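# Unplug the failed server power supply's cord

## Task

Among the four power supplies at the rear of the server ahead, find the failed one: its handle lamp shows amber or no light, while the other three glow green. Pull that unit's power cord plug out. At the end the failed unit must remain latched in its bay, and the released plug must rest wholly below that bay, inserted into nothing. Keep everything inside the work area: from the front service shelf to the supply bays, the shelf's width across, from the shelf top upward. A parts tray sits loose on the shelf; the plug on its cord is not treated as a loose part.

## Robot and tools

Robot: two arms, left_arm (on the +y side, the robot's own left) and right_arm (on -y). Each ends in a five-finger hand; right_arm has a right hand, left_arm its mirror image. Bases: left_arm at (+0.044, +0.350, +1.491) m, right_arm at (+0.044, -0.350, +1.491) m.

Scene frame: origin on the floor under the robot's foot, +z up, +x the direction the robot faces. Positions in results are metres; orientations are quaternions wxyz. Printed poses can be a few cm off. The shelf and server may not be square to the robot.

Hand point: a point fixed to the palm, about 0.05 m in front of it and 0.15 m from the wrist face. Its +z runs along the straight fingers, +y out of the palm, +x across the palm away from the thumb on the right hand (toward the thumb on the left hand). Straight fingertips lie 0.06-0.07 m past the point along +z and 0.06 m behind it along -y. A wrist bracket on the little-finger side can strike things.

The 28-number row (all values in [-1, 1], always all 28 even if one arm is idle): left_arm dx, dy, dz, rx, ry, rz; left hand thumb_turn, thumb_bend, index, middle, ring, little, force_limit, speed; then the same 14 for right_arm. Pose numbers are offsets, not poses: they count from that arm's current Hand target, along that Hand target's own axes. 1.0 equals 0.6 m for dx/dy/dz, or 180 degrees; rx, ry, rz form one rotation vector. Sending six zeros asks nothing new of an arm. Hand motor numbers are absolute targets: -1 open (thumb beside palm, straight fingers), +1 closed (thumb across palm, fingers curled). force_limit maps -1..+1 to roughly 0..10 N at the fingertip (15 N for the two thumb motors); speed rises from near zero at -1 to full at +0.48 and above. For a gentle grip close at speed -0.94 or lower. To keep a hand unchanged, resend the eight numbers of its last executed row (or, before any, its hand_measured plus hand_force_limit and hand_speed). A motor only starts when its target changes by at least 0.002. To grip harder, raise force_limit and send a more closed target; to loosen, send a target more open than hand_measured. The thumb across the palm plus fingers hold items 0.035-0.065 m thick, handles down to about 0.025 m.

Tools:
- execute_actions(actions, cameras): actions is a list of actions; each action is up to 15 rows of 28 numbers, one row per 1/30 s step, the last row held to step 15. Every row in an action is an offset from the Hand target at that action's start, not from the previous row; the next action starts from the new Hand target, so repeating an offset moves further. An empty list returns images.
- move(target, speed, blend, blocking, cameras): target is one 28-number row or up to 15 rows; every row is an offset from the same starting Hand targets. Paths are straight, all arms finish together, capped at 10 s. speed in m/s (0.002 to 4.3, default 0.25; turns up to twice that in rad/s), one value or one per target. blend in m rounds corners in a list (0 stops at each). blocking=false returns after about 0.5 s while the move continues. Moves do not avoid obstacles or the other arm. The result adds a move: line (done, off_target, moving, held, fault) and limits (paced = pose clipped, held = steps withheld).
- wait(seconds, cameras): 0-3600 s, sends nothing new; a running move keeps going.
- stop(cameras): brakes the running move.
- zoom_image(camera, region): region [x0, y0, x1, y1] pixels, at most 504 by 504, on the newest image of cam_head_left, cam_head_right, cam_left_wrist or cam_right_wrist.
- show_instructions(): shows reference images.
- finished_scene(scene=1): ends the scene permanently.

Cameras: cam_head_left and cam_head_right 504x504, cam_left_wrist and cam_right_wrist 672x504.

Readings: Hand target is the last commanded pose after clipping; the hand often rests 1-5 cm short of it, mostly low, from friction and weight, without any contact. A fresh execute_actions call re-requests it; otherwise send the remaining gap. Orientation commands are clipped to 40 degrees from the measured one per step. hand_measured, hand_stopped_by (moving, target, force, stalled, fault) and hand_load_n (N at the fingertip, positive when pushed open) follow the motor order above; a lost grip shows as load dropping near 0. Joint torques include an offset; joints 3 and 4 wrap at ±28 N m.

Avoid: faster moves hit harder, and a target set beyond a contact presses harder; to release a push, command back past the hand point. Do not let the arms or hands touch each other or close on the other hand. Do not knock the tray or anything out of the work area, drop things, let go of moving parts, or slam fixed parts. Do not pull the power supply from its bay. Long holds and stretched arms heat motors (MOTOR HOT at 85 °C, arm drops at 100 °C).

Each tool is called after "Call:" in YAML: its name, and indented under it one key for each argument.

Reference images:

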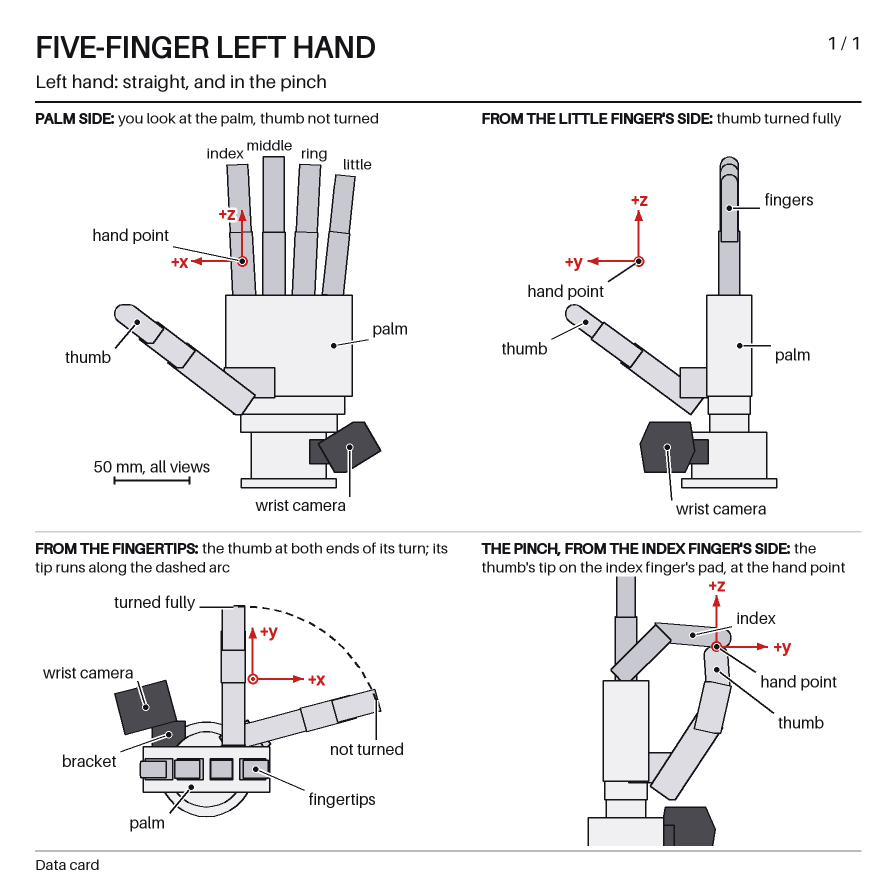

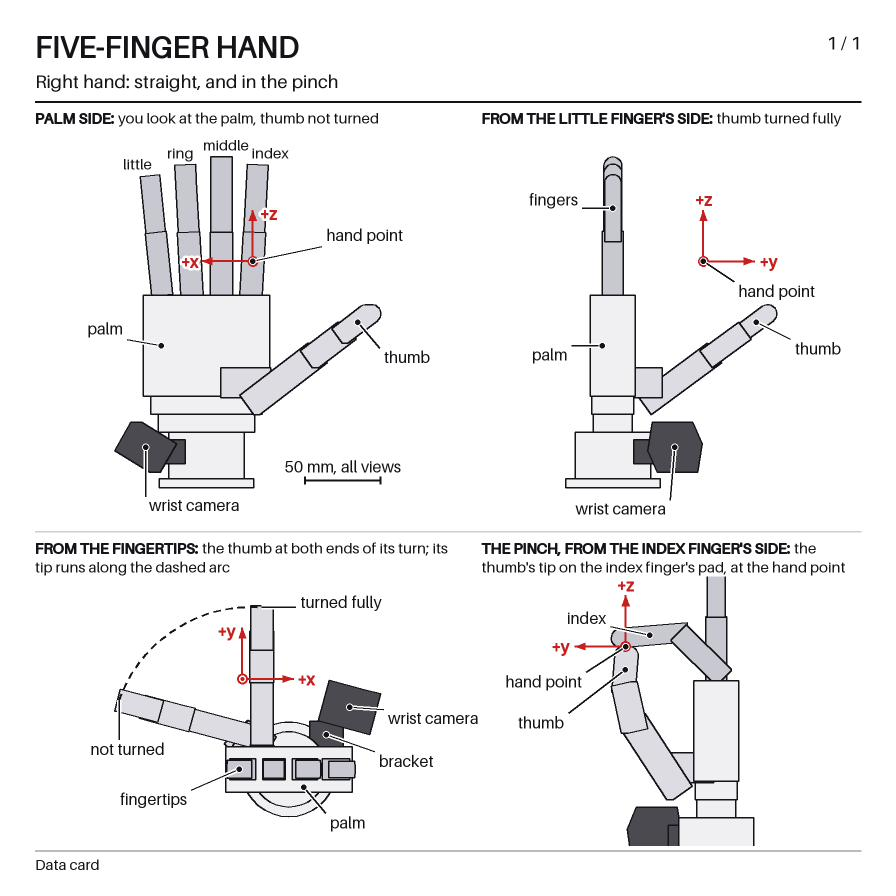

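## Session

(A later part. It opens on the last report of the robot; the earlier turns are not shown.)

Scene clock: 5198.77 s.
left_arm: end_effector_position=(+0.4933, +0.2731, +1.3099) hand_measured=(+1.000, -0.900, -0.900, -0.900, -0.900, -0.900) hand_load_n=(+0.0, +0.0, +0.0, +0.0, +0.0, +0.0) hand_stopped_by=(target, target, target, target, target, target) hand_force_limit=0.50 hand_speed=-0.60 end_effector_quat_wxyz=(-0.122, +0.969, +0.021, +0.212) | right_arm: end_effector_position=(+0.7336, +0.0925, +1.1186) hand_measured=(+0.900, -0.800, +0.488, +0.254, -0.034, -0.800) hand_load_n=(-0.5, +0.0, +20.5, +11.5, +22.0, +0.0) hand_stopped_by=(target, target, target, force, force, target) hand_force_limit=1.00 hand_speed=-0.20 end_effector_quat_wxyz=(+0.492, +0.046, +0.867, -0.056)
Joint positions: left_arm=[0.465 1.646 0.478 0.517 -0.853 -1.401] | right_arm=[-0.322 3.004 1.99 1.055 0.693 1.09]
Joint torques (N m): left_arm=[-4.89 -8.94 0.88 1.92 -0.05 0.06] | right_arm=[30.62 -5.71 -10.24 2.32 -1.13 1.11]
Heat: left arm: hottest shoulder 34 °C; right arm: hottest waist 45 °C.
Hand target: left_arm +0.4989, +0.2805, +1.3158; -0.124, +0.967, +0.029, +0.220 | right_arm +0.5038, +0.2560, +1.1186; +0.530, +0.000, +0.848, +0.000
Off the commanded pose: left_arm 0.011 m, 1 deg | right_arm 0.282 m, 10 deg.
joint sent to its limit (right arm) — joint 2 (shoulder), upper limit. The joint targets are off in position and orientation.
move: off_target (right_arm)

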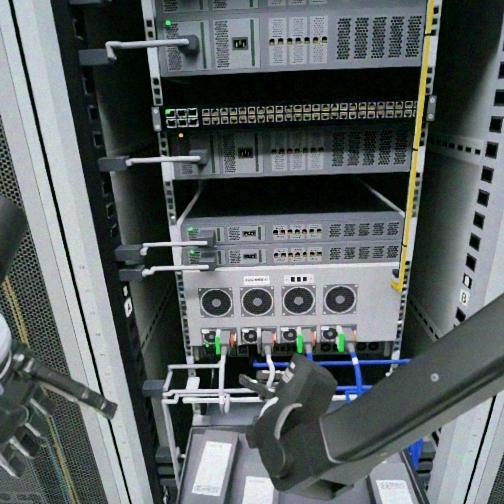

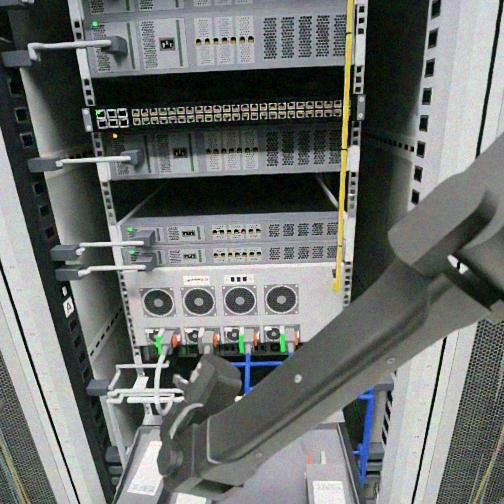

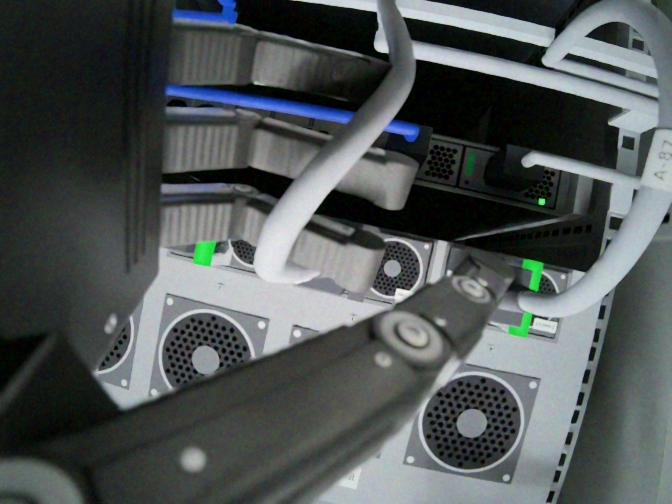

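Call:
move:
  target:
    - [0,0,0,0,0,0,1,-0.9,-0.9,-0.9,-0.9,-0.9,0.5,-0.6,0.0,0.2,0.0,0,0,0,0.9,-0.8,0.49,0.49,0.49,-0.8,1.0,-0.2]
  speed: 0.4
  cameras: ["cam_head_left","cam_head_right","cam_right_wrist"]

Call:
zoom_image:
  camera: "cam_head_left"
  region: [190, 320, 310, 410]

Scene clock: 5210.07 s.
left_arm: end_effector_position=(+0.4933, +0.2731, +1.3099) hand_measured=(+1.000, -0.900, -0.900, -0.900, -0.900, -0.900) hand_load_n=(+0.0, +0.0, +0.0, -0.5, +0.0, +0.0) hand_stopped_by=(target, target, target, target, target, target) hand_force_limit=0.50 hand_speed=-0.60 end_effector_quat_wxyz=(-0.122, +0.969, +0.021, +0.212) | right_arm: end_effector_position=(+0.7308, +0.1040, +1.1113) hand_measured=(+0.900, -0.800, +0.488, +0.254, -0.034, -0.800) hand_load_n=(+0.0, +0.0, +12.5, +14.0, +31.5, +0.0) hand_stopped_by=(target, target, target, force, force, target) hand_force_limit=1.00 hand_speed=-0.20 end_effector_quat_wxyz=(+0.431, +0.099, +0.896, -0.039)
Joint positions: left_arm=[0.465 1.646 0.478 0.517 -0.853 -1.401] | right_arm=[-0.293 2.979 2.001 0.85 0.799 1.306]
Joint torques (N m): left_arm=[-5.07 -9 0.88 1.89 -0.05 0.07] | right_arm=[37.13 -4.54 -5.56 -0.39 -2.75 0.47]
Heat: left arm: hottest shoulder 34 °C; right arm: hottest waist 45 °C.
Hand target: left_arm +0.4989, +0.2805, +1.3158; -0.124, +0.967, +0.029, +0.220 | right_arm +0.5037, +0.3761, +1.1186; +0.530, +0.000, +0.848, +0.000
Off the commanded pose: left_arm 0.011 m, 1 deg | right_arm 0.354 m, 18 deg.
joint sent to its limit (right arm) — joint 2 (shoulder), upper limit. The joint targets are off in position and orientation.
move: off_target (right_arm)

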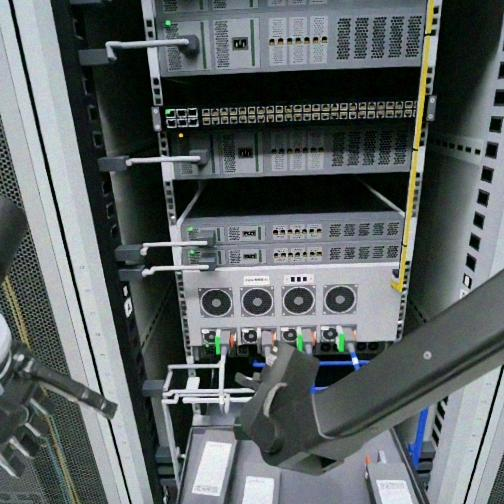

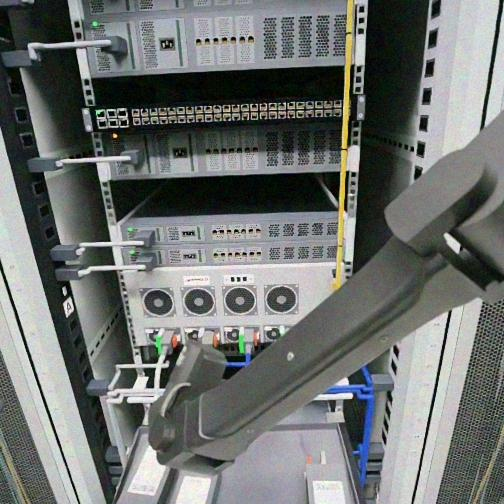

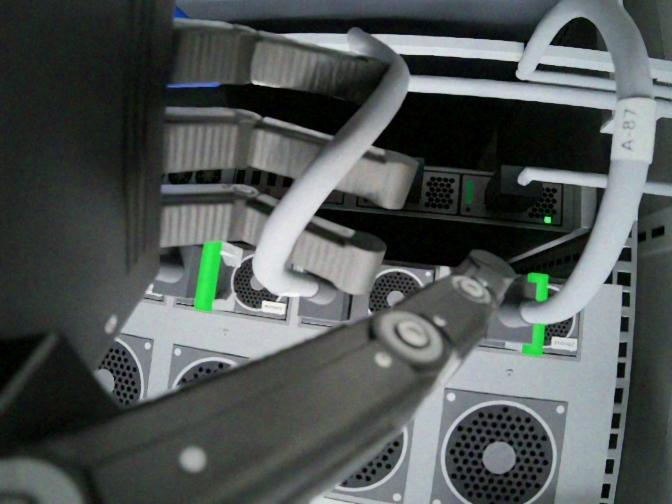

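Scaled by 4.200 from the camera's image (finer frame: 720x720).

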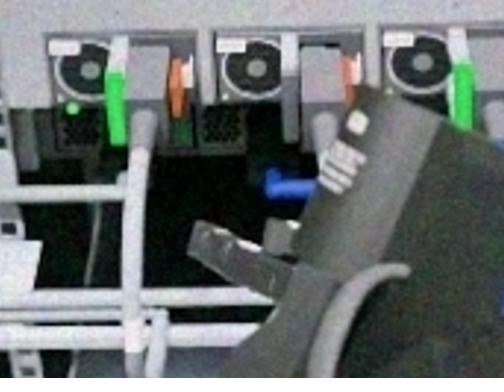

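Call:
move:
  target:
    - [0,0,0,0,0,0,1,-0.9,-0.9,-0.9,-0.9,-0.9,0.5,-0.6,-0.1926,-0.36,0.39,0,0,0,0.9,-0.8,0.49,0.49,0.49,-0.8,1.0,-0.2]
    - [0,0,0,0,0,0,1,-0.9,-0.9,-0.9,-0.9,-0.9,0.5,-0.6,-0.1926,-0.36,0.39,0,0,0,0.9,-0.8,0.5,0.5,0.5,-0.8,1.0,-0.2]
  speed: 0.25
  cameras: ["cam_head_left","cam_head_right","cam_right_wrist"]

Call:
zoom_image:
  camera: "cam_right_wrist"
  region: [150, 0, 550, 320]

Scene clock: 5363.93 s.
left_arm: end_effector_position=(+0.4933, +0.2731, +1.3099) hand_measured=(+1.000, -0.900, -0.900, -0.900, -0.900, -0.900) hand_load_n=(+0.0, +0.0, +0.0, +0.0, +0.0, +0.0) hand_stopped_by=(target, target, target, target, target, target) hand_force_limit=0.50 hand_speed=-0.60 end_effector_quat_wxyz=(-0.122, +0.969, +0.021, +0.212) | right_arm: end_effector_position=(+0.7742, +0.1171, +1.1055) hand_measured=(+0.900, -0.800, +0.500, +0.500, +0.104, -0.800) hand_load_n=(-0.5, +0.0, +0.0, +0.0, +0.0, +0.0) hand_stopped_by=(target, target, target, target, force, target) hand_force_limit=1.00 hand_speed=-0.20 end_effector_quat_wxyz=(+0.519, +0.021, +0.854, -0.028)
Joint positions: left_arm=[0.465 1.646 0.478 0.517 -0.853 -1.401] | right_arm=[-0.348 3.119 2.261 0.921 0.573 1.067]
Joint torques (N m): left_arm=[-4.72 -8.76 0.9 1.83 -0.05 0.06] | right_arm=[17.9 -15.5 6.35 0.88 -1.93 0.24]
Heat: left arm: hottest shoulder 34 °C; right arm: hottest waist 56 °C.
Hand target: left_arm +0.4989, +0.2805, +1.3158; -0.124, +0.967, +0.029, +0.220 | right_arm +0.7647, +0.1601, +1.1195; +0.530, +0.000, +0.848, +0.000
Off the commanded pose: left_arm 0.011 m, 1 deg | right_arm 0.046 m, 4 deg.
joint sent to its limit (right arm) — joint 2 (shoulder), upper limit. The joint targets are off in position, not in orientation.
move: off_target (right_arm); target 2's new numbers were sent with right_arm's hand 0.038 m and 4 deg from that target

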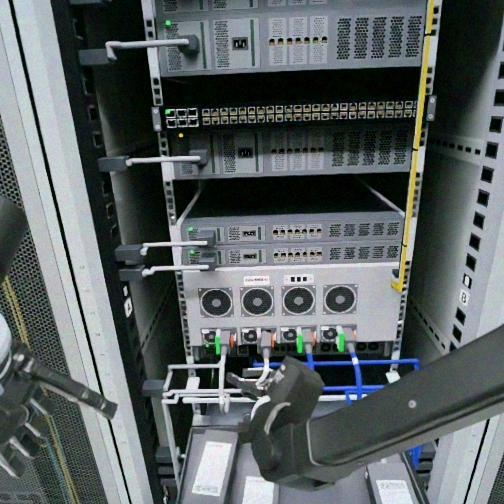

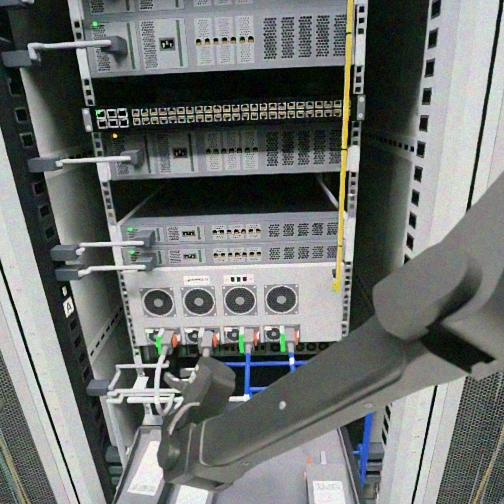

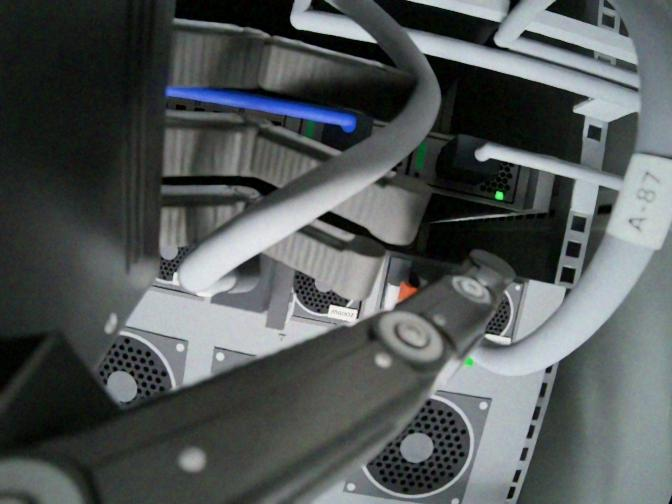

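Scaled by 1.260 from the camera's image (finer frame: 960x720).

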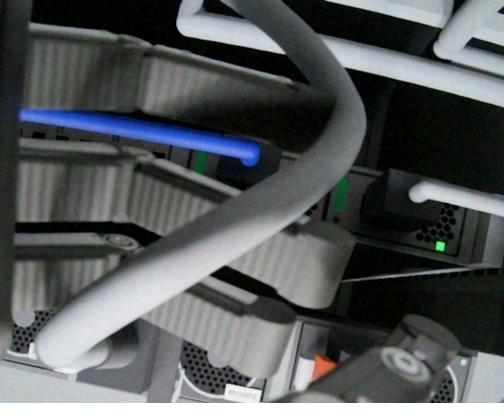

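Call:
move:
  target:
    - [0,0,0,0,0,0,1,-0.9,-0.9,-0.9,-0.9,-0.9,0.5,-0.6,0.1606,0.1,-0.3296,0,0,0,0.9,-0.8,0.5,0.5,0.5,-0.8,1.0,-0.2]
  speed: 1.0
  cameras: ["cam_head_left","cam_head_right","cam_right_wrist"]

Call:
zoom_image:
  camera: "cam_head_left"
  region: [190, 320, 310, 410]

Scene clock: 5373.90 s.
left_arm: end_effector_position=(+0.4933, +0.2731, +1.3099) hand_measured=(+1.000, -0.900, -0.900, -0.900, -0.900, -0.900) hand_load_n=(+0.0, +0.0, +0.0, +0.0, +0.0, +0.0) hand_stopped_by=(target, target, target, target, target, target) hand_force_limit=0.50 hand_speed=-0.60 end_effector_quat_wxyz=(-0.122, +0.969, +0.021, +0.212) | right_arm: end_effector_position=(+0.7388, +0.0931, +1.1092) hand_measured=(+0.900, -0.800, +0.500, +0.498, +0.104, -0.800) hand_load_n=(-0.5, +0.0, +13.0, +20.5, +17.0, +0.5) hand_stopped_by=(target, target, target, target, force, target) hand_force_limit=1.00 hand_speed=-0.20 end_effector_quat_wxyz=(+0.498, +0.029, +0.865, -0.056)
Joint positions: left_arm=[0.465 1.646 0.478 0.517 -0.853 -1.401] | right_arm=[-0.338 3.027 2.03 1.044 0.655 1.058]
Joint torques (N m): left_arm=[-4.72 -9 0.88 1.92 -0.05 0.07] | right_arm=[27.69 -7.53 -8.79 4.03 -0.98 1.04]
Heat: left arm: hottest shoulder 34 °C; right arm: hottest waist 54 °C.
Hand target: left_arm +0.4989, +0.2805, +1.3158; -0.124, +0.967, +0.029, +0.220 | right_arm +0.5447, +0.2200, +1.1198; +0.530, +0.000, +0.848, +0.000
Off the commanded pose: left_arm 0.011 m, 1 deg | right_arm 0.232 m, 8 deg.
joint sent to its limit (right arm) — joint 2 (shoulder), upper limit. The joint targets are off in position and orientation.
move: off_target (right_arm)

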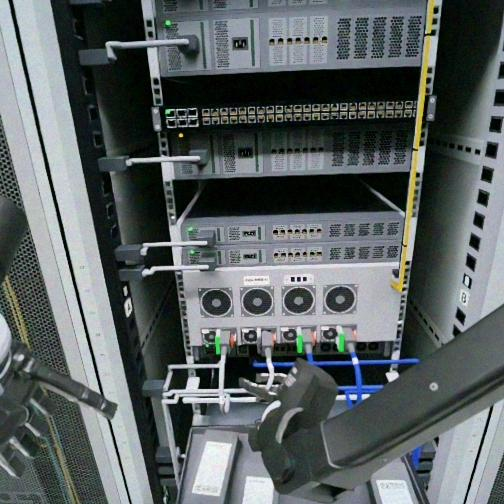

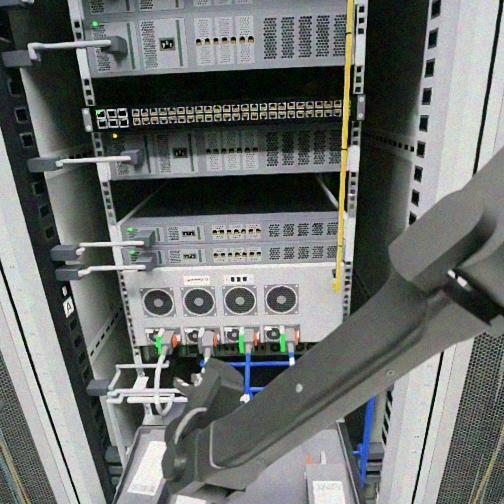

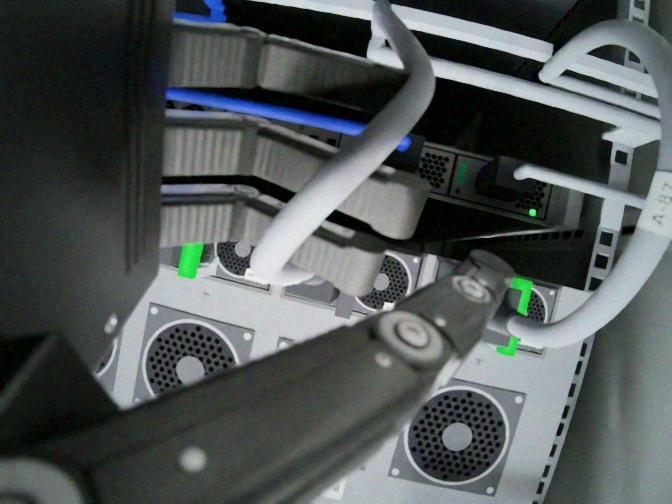

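Scaled by 4.200 from the camera's image (finer frame: 720x720).

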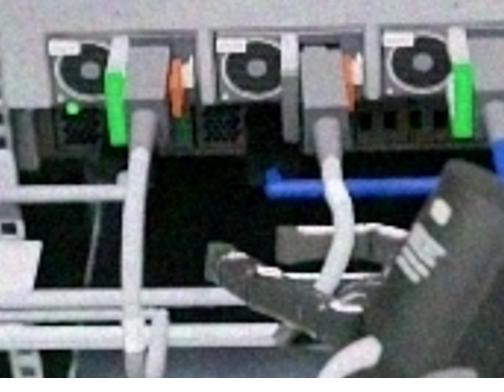

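Call:
move:
  target:
    - [0,0,0,0,0,0,1,-0.9,-0.9,-0.9,-0.9,-0.9,0.5,-0.6,-0.1606,-0.1,0.3296,0,0,0,0.9,-0.8,0.5,0.5,0.5,-0.8,1.0,-0.2]
    - [0,0,0,0,0,0,1,-0.9,-0.9,-0.9,-0.9,-0.9,0.5,-0.6,-0.1835,-0.1,0.3185,0,0,0,0.9,-0.8,0.5,0.5,0.5,-0.8,1.0,-0.2]
  speed: 0.25
  cameras: ["cam_head_left","cam_head_right","cam_right_wrist"]

Scene clock: 5452.17 s.
left_arm: end_effector_position=(+0.4933, +0.2731, +1.3099) hand_measured=(+1.000, -0.900, -0.900, -0.900, -0.900, -0.900) hand_load_n=(+0.0, +0.0, +0.0, +0.0, +0.0, +0.0) hand_stopped_by=(target, target, target, target, target, target) hand_force_limit=0.50 hand_speed=-0.60 end_effector_quat_wxyz=(-0.122, +0.969, +0.021, +0.212) | right_arm: end_effector_position=(+0.7734, +0.1195, +1.1067) hand_measured=(+0.900, -0.800, +0.500, +0.500, +0.104, -0.800) hand_load_n=(-0.5, +0.0, +0.0, +0.0, +1.0, +0.0) hand_stopped_by=(target, target, target, target, force, target) hand_force_limit=1.00 hand_speed=-0.20 end_effector_quat_wxyz=(+0.518, +0.012, +0.855, -0.034)
Joint positions: left_arm=[0.465 1.646 0.478 0.517 -0.853 -1.401] | right_arm=[-0.343 3.117 2.259 0.92 0.582 1.045]
Joint torques (N m): left_arm=[-5.07 -8.82 0.84 1.89 -0.04 0.07] | right_arm=[18.67 -18.32 3.58 1.14 -1.8 0.41]
Heat: left arm: hottest shoulder 34 °C; right arm: hottest waist 50 °C.
Hand target: left_arm +0.4989, +0.2805, +1.3158; -0.124, +0.967, +0.029, +0.220 | right_arm +0.7647, +0.1602, +1.1348; +0.529, +0.000, +0.848, +0.000
Off the commanded pose: left_arm 0.011 m, 1 deg | right_arm 0.050 m, 4 deg.
move: off_target (right_arm)

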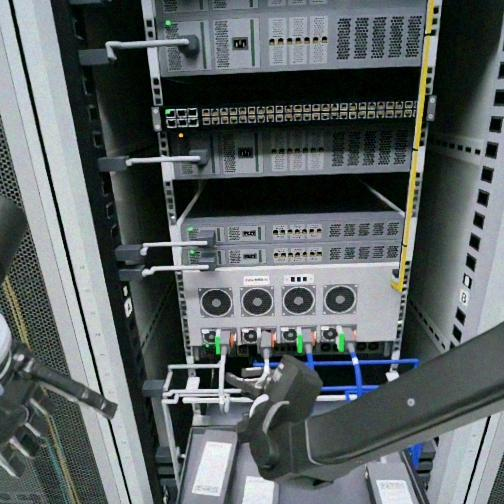

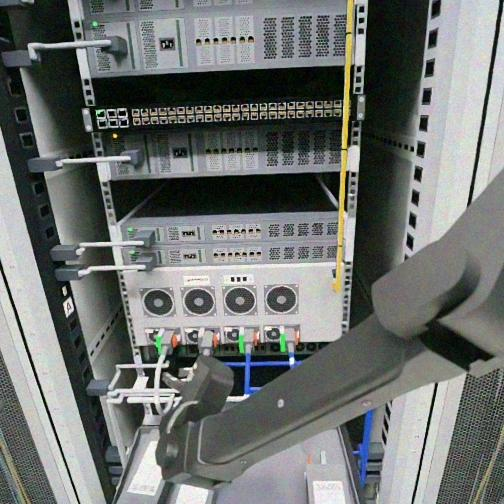

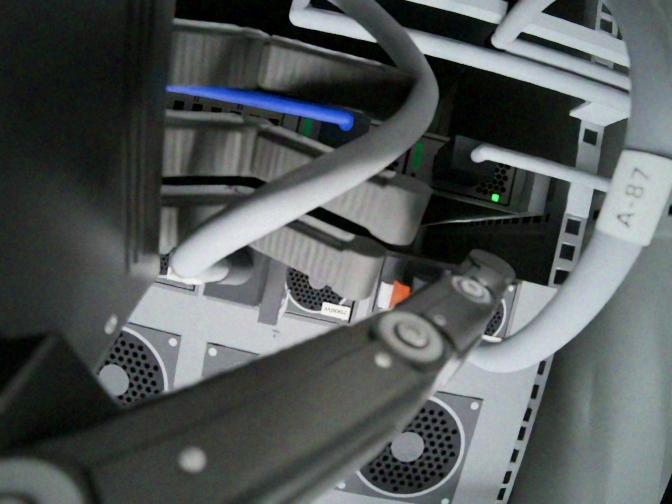

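Call:
move:
  target: [0,0,0,0,0,0,1,-0.9,-0.9,-0.9,-0.9,-0.9,0.5,-0.6,0,0,0,0,0,0,0.9,0.9,0.5,0.5,0.5,-0.8,1.0,0.0]
  speed: 0.25
  cameras: ["cam_right_wrist"]

Scene clock: 5460.40 s.
left_arm: end_effector_position=(+0.4933, +0.2731, +1.3099) hand_measured=(+1.000, -0.900, -0.900, -0.900, -0.900, -0.900) hand_load_n=(+0.0, +0.0, +0.0, +0.0, +0.0, +0.0) hand_stopped_by=(target, target, target, target, target, target) hand_force_limit=0.50 hand_speed=-0.60 end_effector_quat_wxyz=(-0.122, +0.969, +0.021, +0.212) | right_arm: end_effector_position=(+0.7734, +0.1195, +1.1067) hand_measured=(+0.900, -0.350, +0.500, +0.500, +0.104, -0.800) hand_load_n=(+0.0, +18.5, +0.0, +1.5, +1.0, +0.0) hand_stopped_by=(target, force, target, target, force, target) hand_force_limit=1.00 hand_speed=0.00 end_effector_quat_wxyz=(+0.518, +0.012, +0.855, -0.034)
Joint positions: left_arm=[0.465 1.646 0.478 0.517 -0.853 -1.401] | right_arm=[-0.343 3.117 2.259 0.92 0.582 1.045]
Joint torques (N m): left_arm=[-4.78 -8.82 0.9 1.87 -0.05 0.07] | right_arm=[18.9 -19.14 3.9 1.13 -1.8 0.42]
Heat: left arm: hottest shoulder 34 °C; right arm: hottest waist 49 °C.
Hand target: left_arm +0.4989, +0.2805, +1.3158; -0.124, +0.967, +0.029, +0.220 | right_arm +0.7647, +0.1602, +1.1348; +0.530, +0.000, +0.848, +0.000
Off the commanded pose: left_arm 0.011 m, 1 deg | right_arm 0.050 m, 4 deg.
move: done

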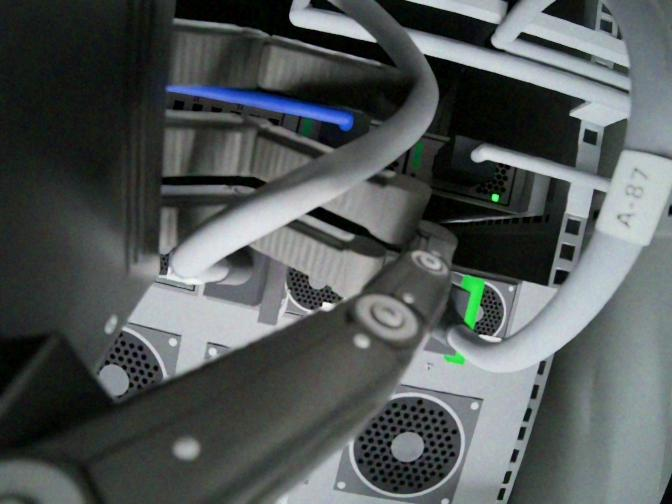

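Call:
move:
  target:
    - [0,0,0,0,0,0,1,-0.9,-0.9,-0.9,-0.9,-0.9,0.5,-0.6,0,0,0,0,0,0,0.9,-0.8,0.3,0.3,0.3,-0.8,1.0,0.0]
    - [0,0,0,0,0,0,1,-0.9,-0.9,-0.9,-0.9,-0.9,0.5,-0.6,0,-0.1,0,0,0,0,0.9,-0.8,0.3,0.3,0.3,-0.8,1.0,0.0]
  speed: 0.1
  cameras: ["cam_head_left","cam_right_wrist"]

Scene clock: 5471.27 s.
left_arm: end_effector_position=(+0.4933, +0.2731, +1.3099) hand_measured=(+1.000, -0.900, -0.900, -0.900, -0.900, -0.900) hand_load_n=(+0.0, -0.5, +0.0, +0.0, +0.0, +0.0) hand_stopped_by=(target, target, target, target, target, target) hand_force_limit=0.50 hand_speed=-0.60 end_effector_quat_wxyz=(-0.122, +0.969, +0.021, +0.212) | right_arm: end_effector_position=(+0.7593, +0.0972, +1.1150) hand_measured=(+0.900, -0.800, +0.300, +0.300, +0.274, -0.800) hand_load_n=(+0.0, +0.0, +1.0, +0.0, +4.5, +0.5) hand_stopped_by=(target, target, target, target, force, target) hand_force_limit=1.00 hand_speed=0.00 end_effector_quat_wxyz=(+0.514, -0.012, +0.857, -0.015)
Joint positions: left_arm=[0.465 1.646 0.478 0.517 -0.853 -1.401] | right_arm=[-0.369 2.996 2.037 0.978 0.509 1.047]
Joint torques (N m): left_arm=[-4.66 -8.88 0.88 1.96 -0.05 0.06] | right_arm=[15.5 -19.43 2.55 2.61 -1.37 0.39]
Heat: left arm: hottest shoulder 34 °C; right arm: hottest waist 48 °C.
Hand target: left_arm +0.4989, +0.2805, +1.3158; -0.124, +0.967, +0.029, +0.220 | right_arm +0.7649, +0.1002, +1.1350; +0.530, +0.000, +0.848, +0.000
Off the commanded pose: left_arm 0.011 m, 1 deg | right_arm 0.021 m, 3 deg.
move: off_target (right_arm)

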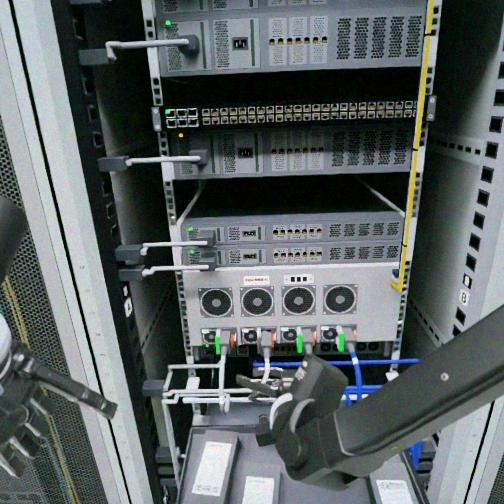

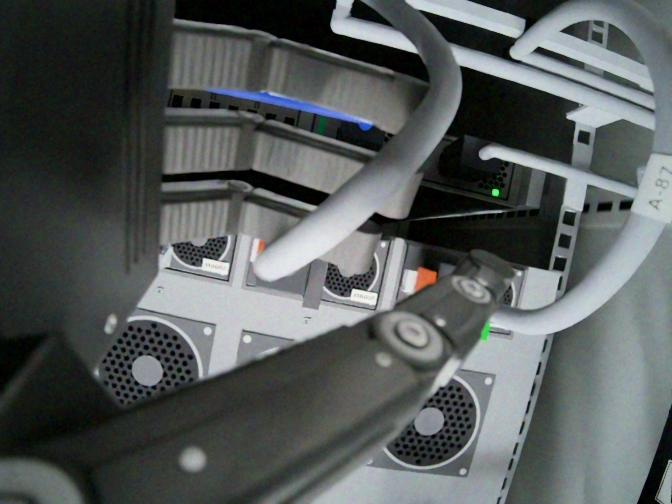

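Call:
move:
  target:
    - [0,0,0,0,0,0,1,-0.9,-0.9,-0.9,-0.9,-0.9,0.5,-0.6,0,-0.05,0,0,0,0,0.9,-0.8,0.3,0.3,0.3,-0.8,1.0,0.0]
    - [0,0,0,0,0,0,1,-0.9,-0.9,-0.9,-0.9,-0.9,0.5,-0.6,0,-0.05,0,0,0,0,0.9,0.5,0.3,0.3,0.3,-0.8,1.0,0.0]
  speed: 0.1
  cameras: ["cam_head_left","cam_right_wrist"]

Scene clock: 5477.00 s.
left_arm: end_effector_position=(+0.4933, +0.2731, +1.3099) hand_measured=(+1.000, -0.900, -0.900, -0.900, -0.900, -0.900) hand_load_n=(+0.0, +0.0, +0.0, +0.0, +0.0, +0.0) hand_stopped_by=(target, target, target, target, target, target) hand_force_limit=0.50 hand_speed=-0.60 end_effector_quat_wxyz=(-0.122, +0.969, +0.021, +0.212) | right_arm: end_effector_position=(+0.7527, +0.0822, +1.1192) hand_measured=(+0.900, -0.158, +0.300, +0.300, +0.274, -0.800) hand_load_n=(+0.5, +20.0, +3.0, +12.5, +3.5, +0.0) hand_stopped_by=(target, force, target, target, force, target) hand_force_limit=1.00 hand_speed=0.00 end_effector_quat_wxyz=(+0.516, -0.022, +0.857, -0.005)
Joint positions: left_arm=[0.465 1.646 0.478 0.517 -0.853 -1.401] | right_arm=[-0.388 2.944 1.941 1.01 0.465 1.047]
Joint torques (N m): left_arm=[-4.89 -8.76 0.9 1.84 -0.05 0.06] | right_arm=[13.57 -18.78 2.18 2.82 -0.98 0.44]
Heat: left arm: hottest shoulder 34 °C; right arm: hottest waist 47 °C.
Hand target: left_arm +0.4989, +0.2805, +1.3158; -0.124, +0.967, +0.029, +0.220 | right_arm +0.7648, +0.0703, +1.1349; +0.530, +0.000, +0.848, +0.000
Off the commanded pose: left_arm 0.011 m, 1 deg | right_arm 0.023 m, 3 deg.
move: off_target (right_arm); target 2's new numbers were sent with right_arm's hand 0.023 m and 3 deg from that target

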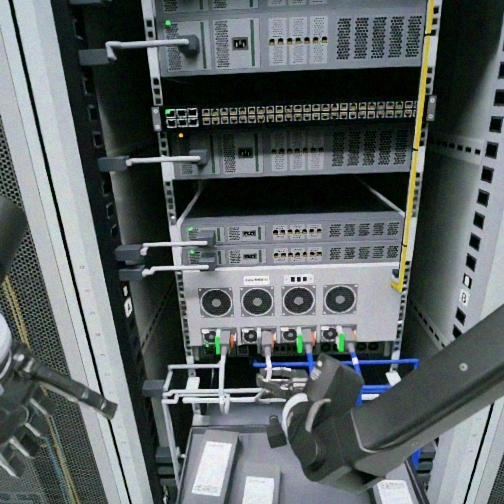

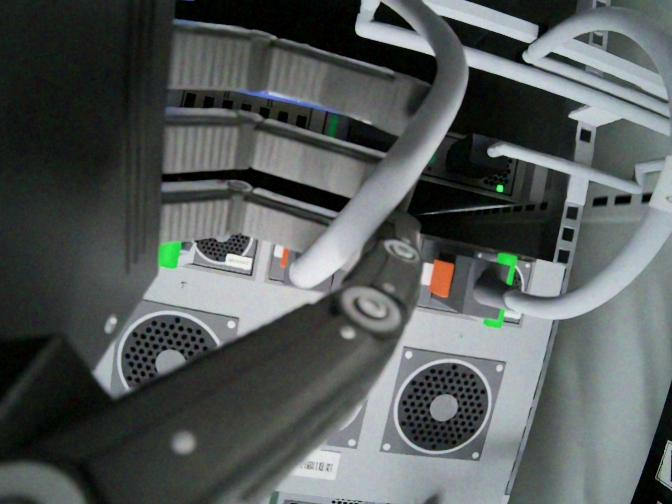

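Call:
zoom_image:
  camera: "cam_right_wrist"
  region: [200, 140, 480, 340]

Scaled by 1.800 from the camera's image (finer frame: 960x720).

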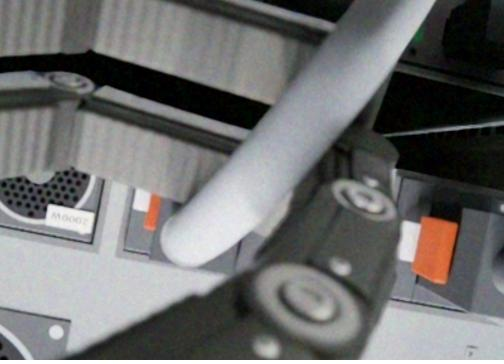

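Call:
move:
  target: [0,0,0,0,0,0,1,-0.9,-0.9,-0.9,-0.9,-0.9,0.5,-0.6,0.2275,0.1,-0.3527,0,0,0,0.9,0.5,0.3,0.3,0.3,-0.8,1.0,0.0]
  speed: 0.4
  cameras: ["cam_head_left","cam_head_right","cam_right_wrist"]

Call:
zoom_image:
  camera: "cam_head_left"
  region: [190, 320, 310, 410]

Scene clock: 5486.70 s.
left_arm: end_effector_position=(+0.4933, +0.2731, +1.3099) hand_measured=(+1.000, -0.900, -0.900, -0.900, -0.900, -0.900) hand_load_n=(-0.5, +0.0, +0.0, +0.0, +0.0, +0.0) hand_stopped_by=(target, target, target, target, target, target) hand_force_limit=0.50 hand_speed=-0.60 end_effector_quat_wxyz=(-0.122, +0.969, +0.021, +0.212) | right_arm: end_effector_position=(+0.7275, +0.0626, +1.1198) hand_measured=(+0.900, -0.158, +0.268, +0.298, +0.272, -0.800) hand_load_n=(+4.0, +18.5, +31.5, +19.5, +21.5, +0.0) hand_stopped_by=(target, force, target, target, force, target) hand_force_limit=1.00 hand_speed=0.00 end_effector_quat_wxyz=(+0.540, +0.005, +0.840, -0.063)
Joint positions: left_arm=[0.465 1.646 0.478 0.517 -0.853 -1.401] | right_arm=[-0.377 2.989 1.907 1.222 0.554 0.966]
Joint torques (N m): left_arm=[-4.95 -8.88 0.87 1.88 -0.05 0.06] | right_arm=[21.83 -3.84 -10.22 6.79 -0.12 1.36]
Heat: left arm: hottest shoulder 34 °C; right arm: hottest waist 46 °C.
Hand target: left_arm +0.4989, +0.2805, +1.3158; -0.124, +0.967, +0.029, +0.220 | right_arm +0.5147, +0.1301, +1.1051; +0.530, +0.000, +0.848, +0.000
Off the commanded pose: left_arm 0.011 m, 1 deg | right_arm 0.224 m, 7 deg.
joint sent to its limit (right arm) — joint 2 (shoulder), upper limit. The joint targets are off in position and orientation.
move: off_target (right_arm)

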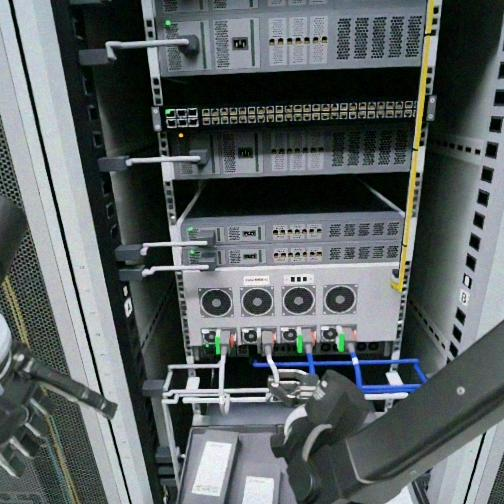

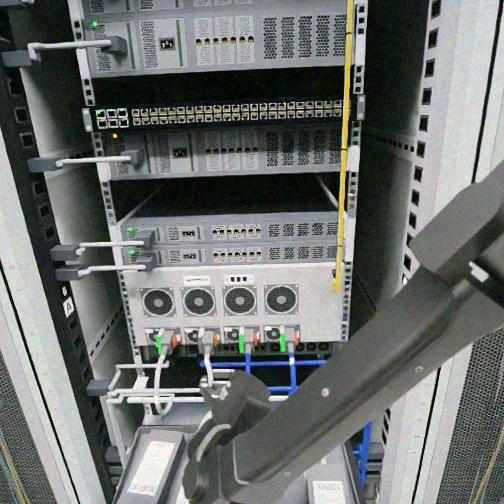

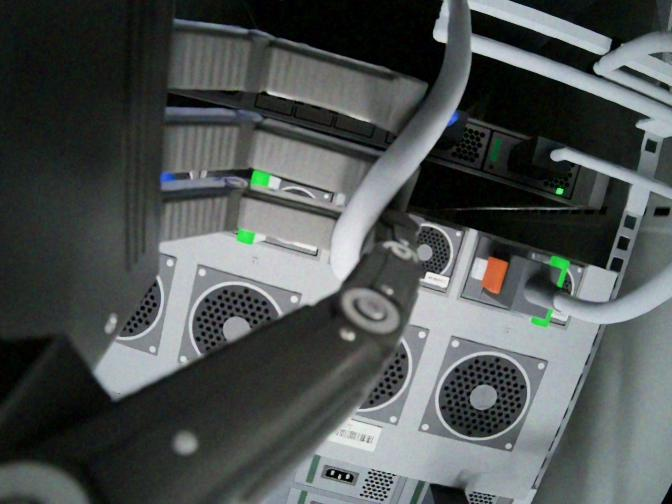

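Scaled by 4.200 from the camera's image (finer frame: 720x720).

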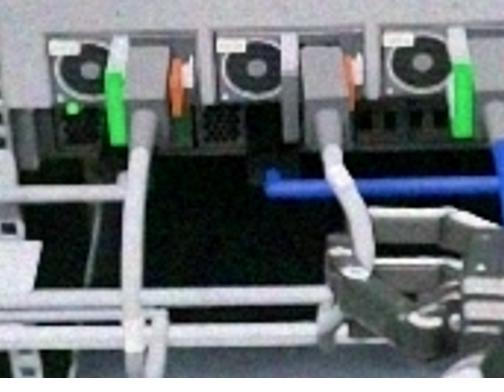

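Call:
move:
  target: [0,0,0,0,0,0,1,-0.9,-0.9,-0.9,-0.9,-0.9,0.5,-0.6,0.0949,0.25,-0.1951,0,0,0,0.9,0.5,0.3,0.3,0.3,-0.8,1.0,0.0]
  speed: 0.5
  cameras: ["cam_head_left","cam_head_right","cam_right_wrist"]

Call:
zoom_image:
  camera: "cam_head_left"
  region: [190, 320, 310, 410]

Scene clock: 5492.70 s.
left_arm: end_effector_position=(+0.4933, +0.2731, +1.3099) hand_measured=(+1.000, -0.900, -0.900, -0.900, -0.900, -0.900) hand_load_n=(+0.0, +0.0, +0.0, +0.0, +0.0, +0.0) hand_stopped_by=(target, target, target, target, target, target) hand_force_limit=0.50 hand_speed=-0.60 end_effector_quat_wxyz=(-0.122, +0.969, +0.021, +0.212) | right_arm: end_effector_position=(+0.7208, +0.0744, +1.1158) hand_measured=(+0.900, -0.158, +0.268, +0.298, +0.272, -0.800) hand_load_n=(+0.0, +19.5, +26.5, +25.5, +30.5, +0.0) hand_stopped_by=(target, force, target, target, force, target) hand_force_limit=1.00 hand_speed=0.00 end_effector_quat_wxyz=(+0.470, +0.084, +0.878, -0.041)
Joint positions: left_arm=[0.465 1.646 0.478 0.517 -0.853 -1.401] | right_arm=[-0.33 2.957 1.892 1.048 0.72 1.205]
Joint torques (N m): left_arm=[-5.07 -9 0.88 1.94 -0.05 0.07] | right_arm=[34.55 -1.55 -17.4 1.78 -1.3 0.94]
Heat: left arm: hottest shoulder 34 °C; right arm: hottest waist 46 °C.
Hand target: left_arm +0.4989, +0.2805, +1.3158; -0.124, +0.967, +0.029, +0.220 | right_arm +0.3848, +0.2800, +1.1054; +0.530, +0.000, +0.848, +0.000
Off the commanded pose: left_arm 0.011 m, 1 deg | right_arm 0.394 m, 13 deg.
joint sent to its limit (right arm) — joint 2 (shoulder), upper limit. The joint targets are off in position and orientation.
move: off_target (right_arm)

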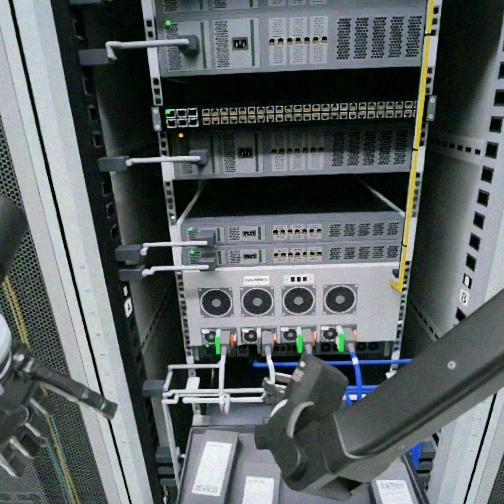

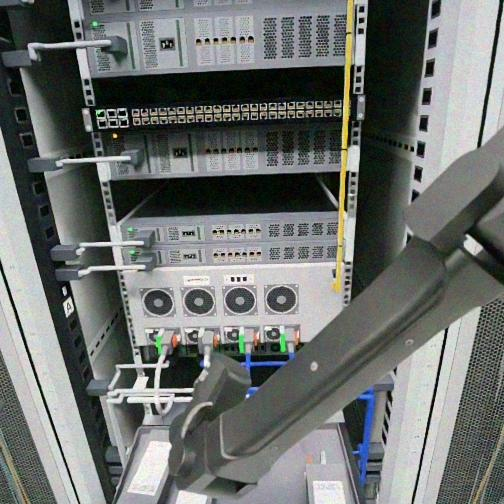

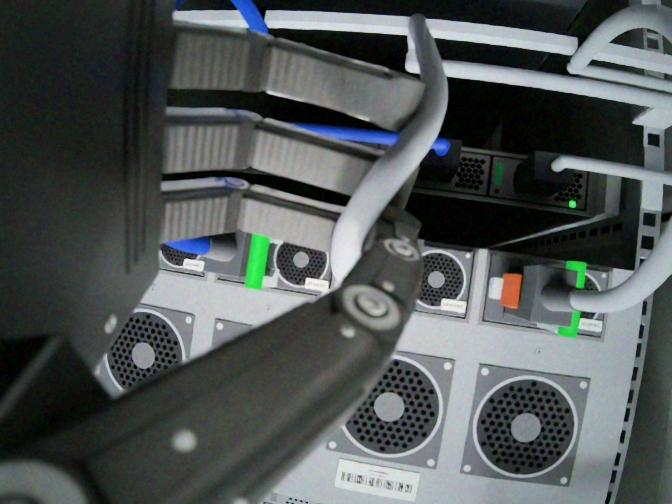

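Scaled by 4.200 from the camera's image (finer frame: 720x720).

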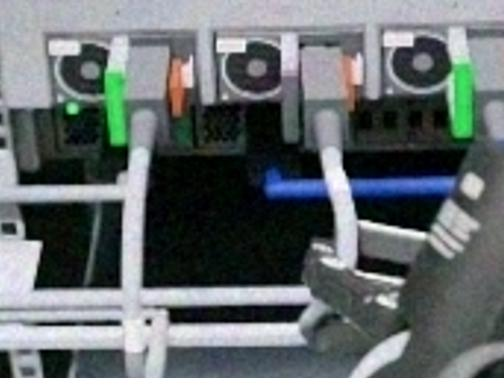

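Call:
move:
  target: [0,0,0,0,0,0,1,-0.9,-0.9,-0.9,-0.9,-0.9,0.5,-0.6,0.146,0.1,-0.2997,0,0,0,0.9,0.5,0.3,0.3,0.3,-0.8,1.0,0.0]
  speed: 0.8
  cameras: ["cam_right_wrist"]

Scene clock: 5503.17 s.
left_arm: end_effector_position=(+0.4933, +0.2731, +1.3099) hand_measured=(+1.000, -0.900, -0.900, -0.900, -0.900, -0.900) hand_load_n=(+0.0, +0.0, +0.0, +0.0, +0.0, -0.5) hand_stopped_by=(target, target, target, target, target, target) hand_force_limit=0.50 hand_speed=-0.60 end_effector_quat_wxyz=(-0.122, +0.969, +0.021, +0.212) | right_arm: end_effector_position=(+0.6262, +0.1176, +1.1218) hand_measured=(+0.900, -0.152, +0.202, +0.092, +0.272, -0.800) hand_load_n=(+0.0, +0.0, +0.0, +0.0, +0.0, +0.0) hand_stopped_by=(target, force, target, target, force, target) hand_force_limit=1.00 hand_speed=0.00 end_effector_quat_wxyz=(+0.411, +0.053, +0.910, +0.005)
Joint positions: left_arm=[0.465 1.646 0.478 0.517 -0.853 -1.401] | right_arm=[-0.245 2.902 1.666 0.99 0.747 1.346]
Joint torques (N m): left_arm=[-4.89 -8.82 0.94 1.94 -0.05 0.06] | right_arm=[13.98 -16.44 2.14 1.18 -0.46 0.2]
Heat: left arm: hottest shoulder 34 °C; right arm: hottest waist 48 °C.
Hand target: left_arm +0.4989, +0.2805, +1.3158; -0.124, +0.967, +0.029, +0.220 | right_arm +0.6243, +0.1227, +1.1237; +0.411, +0.051, +0.910, +0.008 (not the last commanded pose)
Off the commanded pose: left_arm 0.011 m, 1 deg | right_arm 0.495 m, 16 deg.
move: held (right_arm; a check stopped the path); limits=held
pose unreachable (right arm): on one or more control steps of this call, first in action 0 (counted from 0), this arm could not follow its commanded pose, so it was not sent that pose on those steps. It may still have moved: this result reports where it is.
cause: moving toward the commanded pose would bring a part of the arm (just beyond joint 3 (elbow)) too close to the robot's own body.

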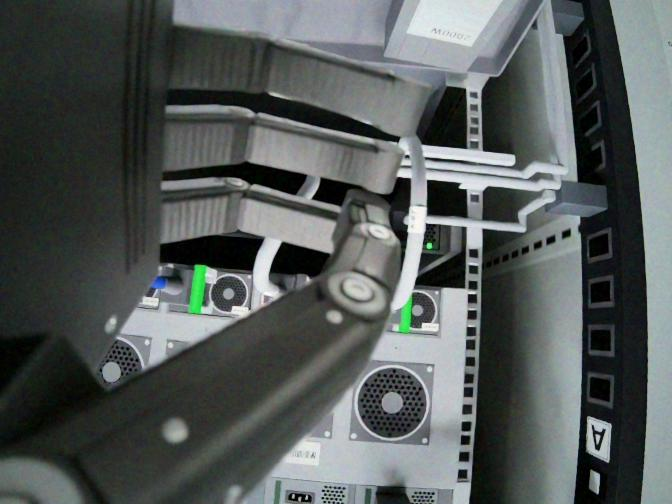

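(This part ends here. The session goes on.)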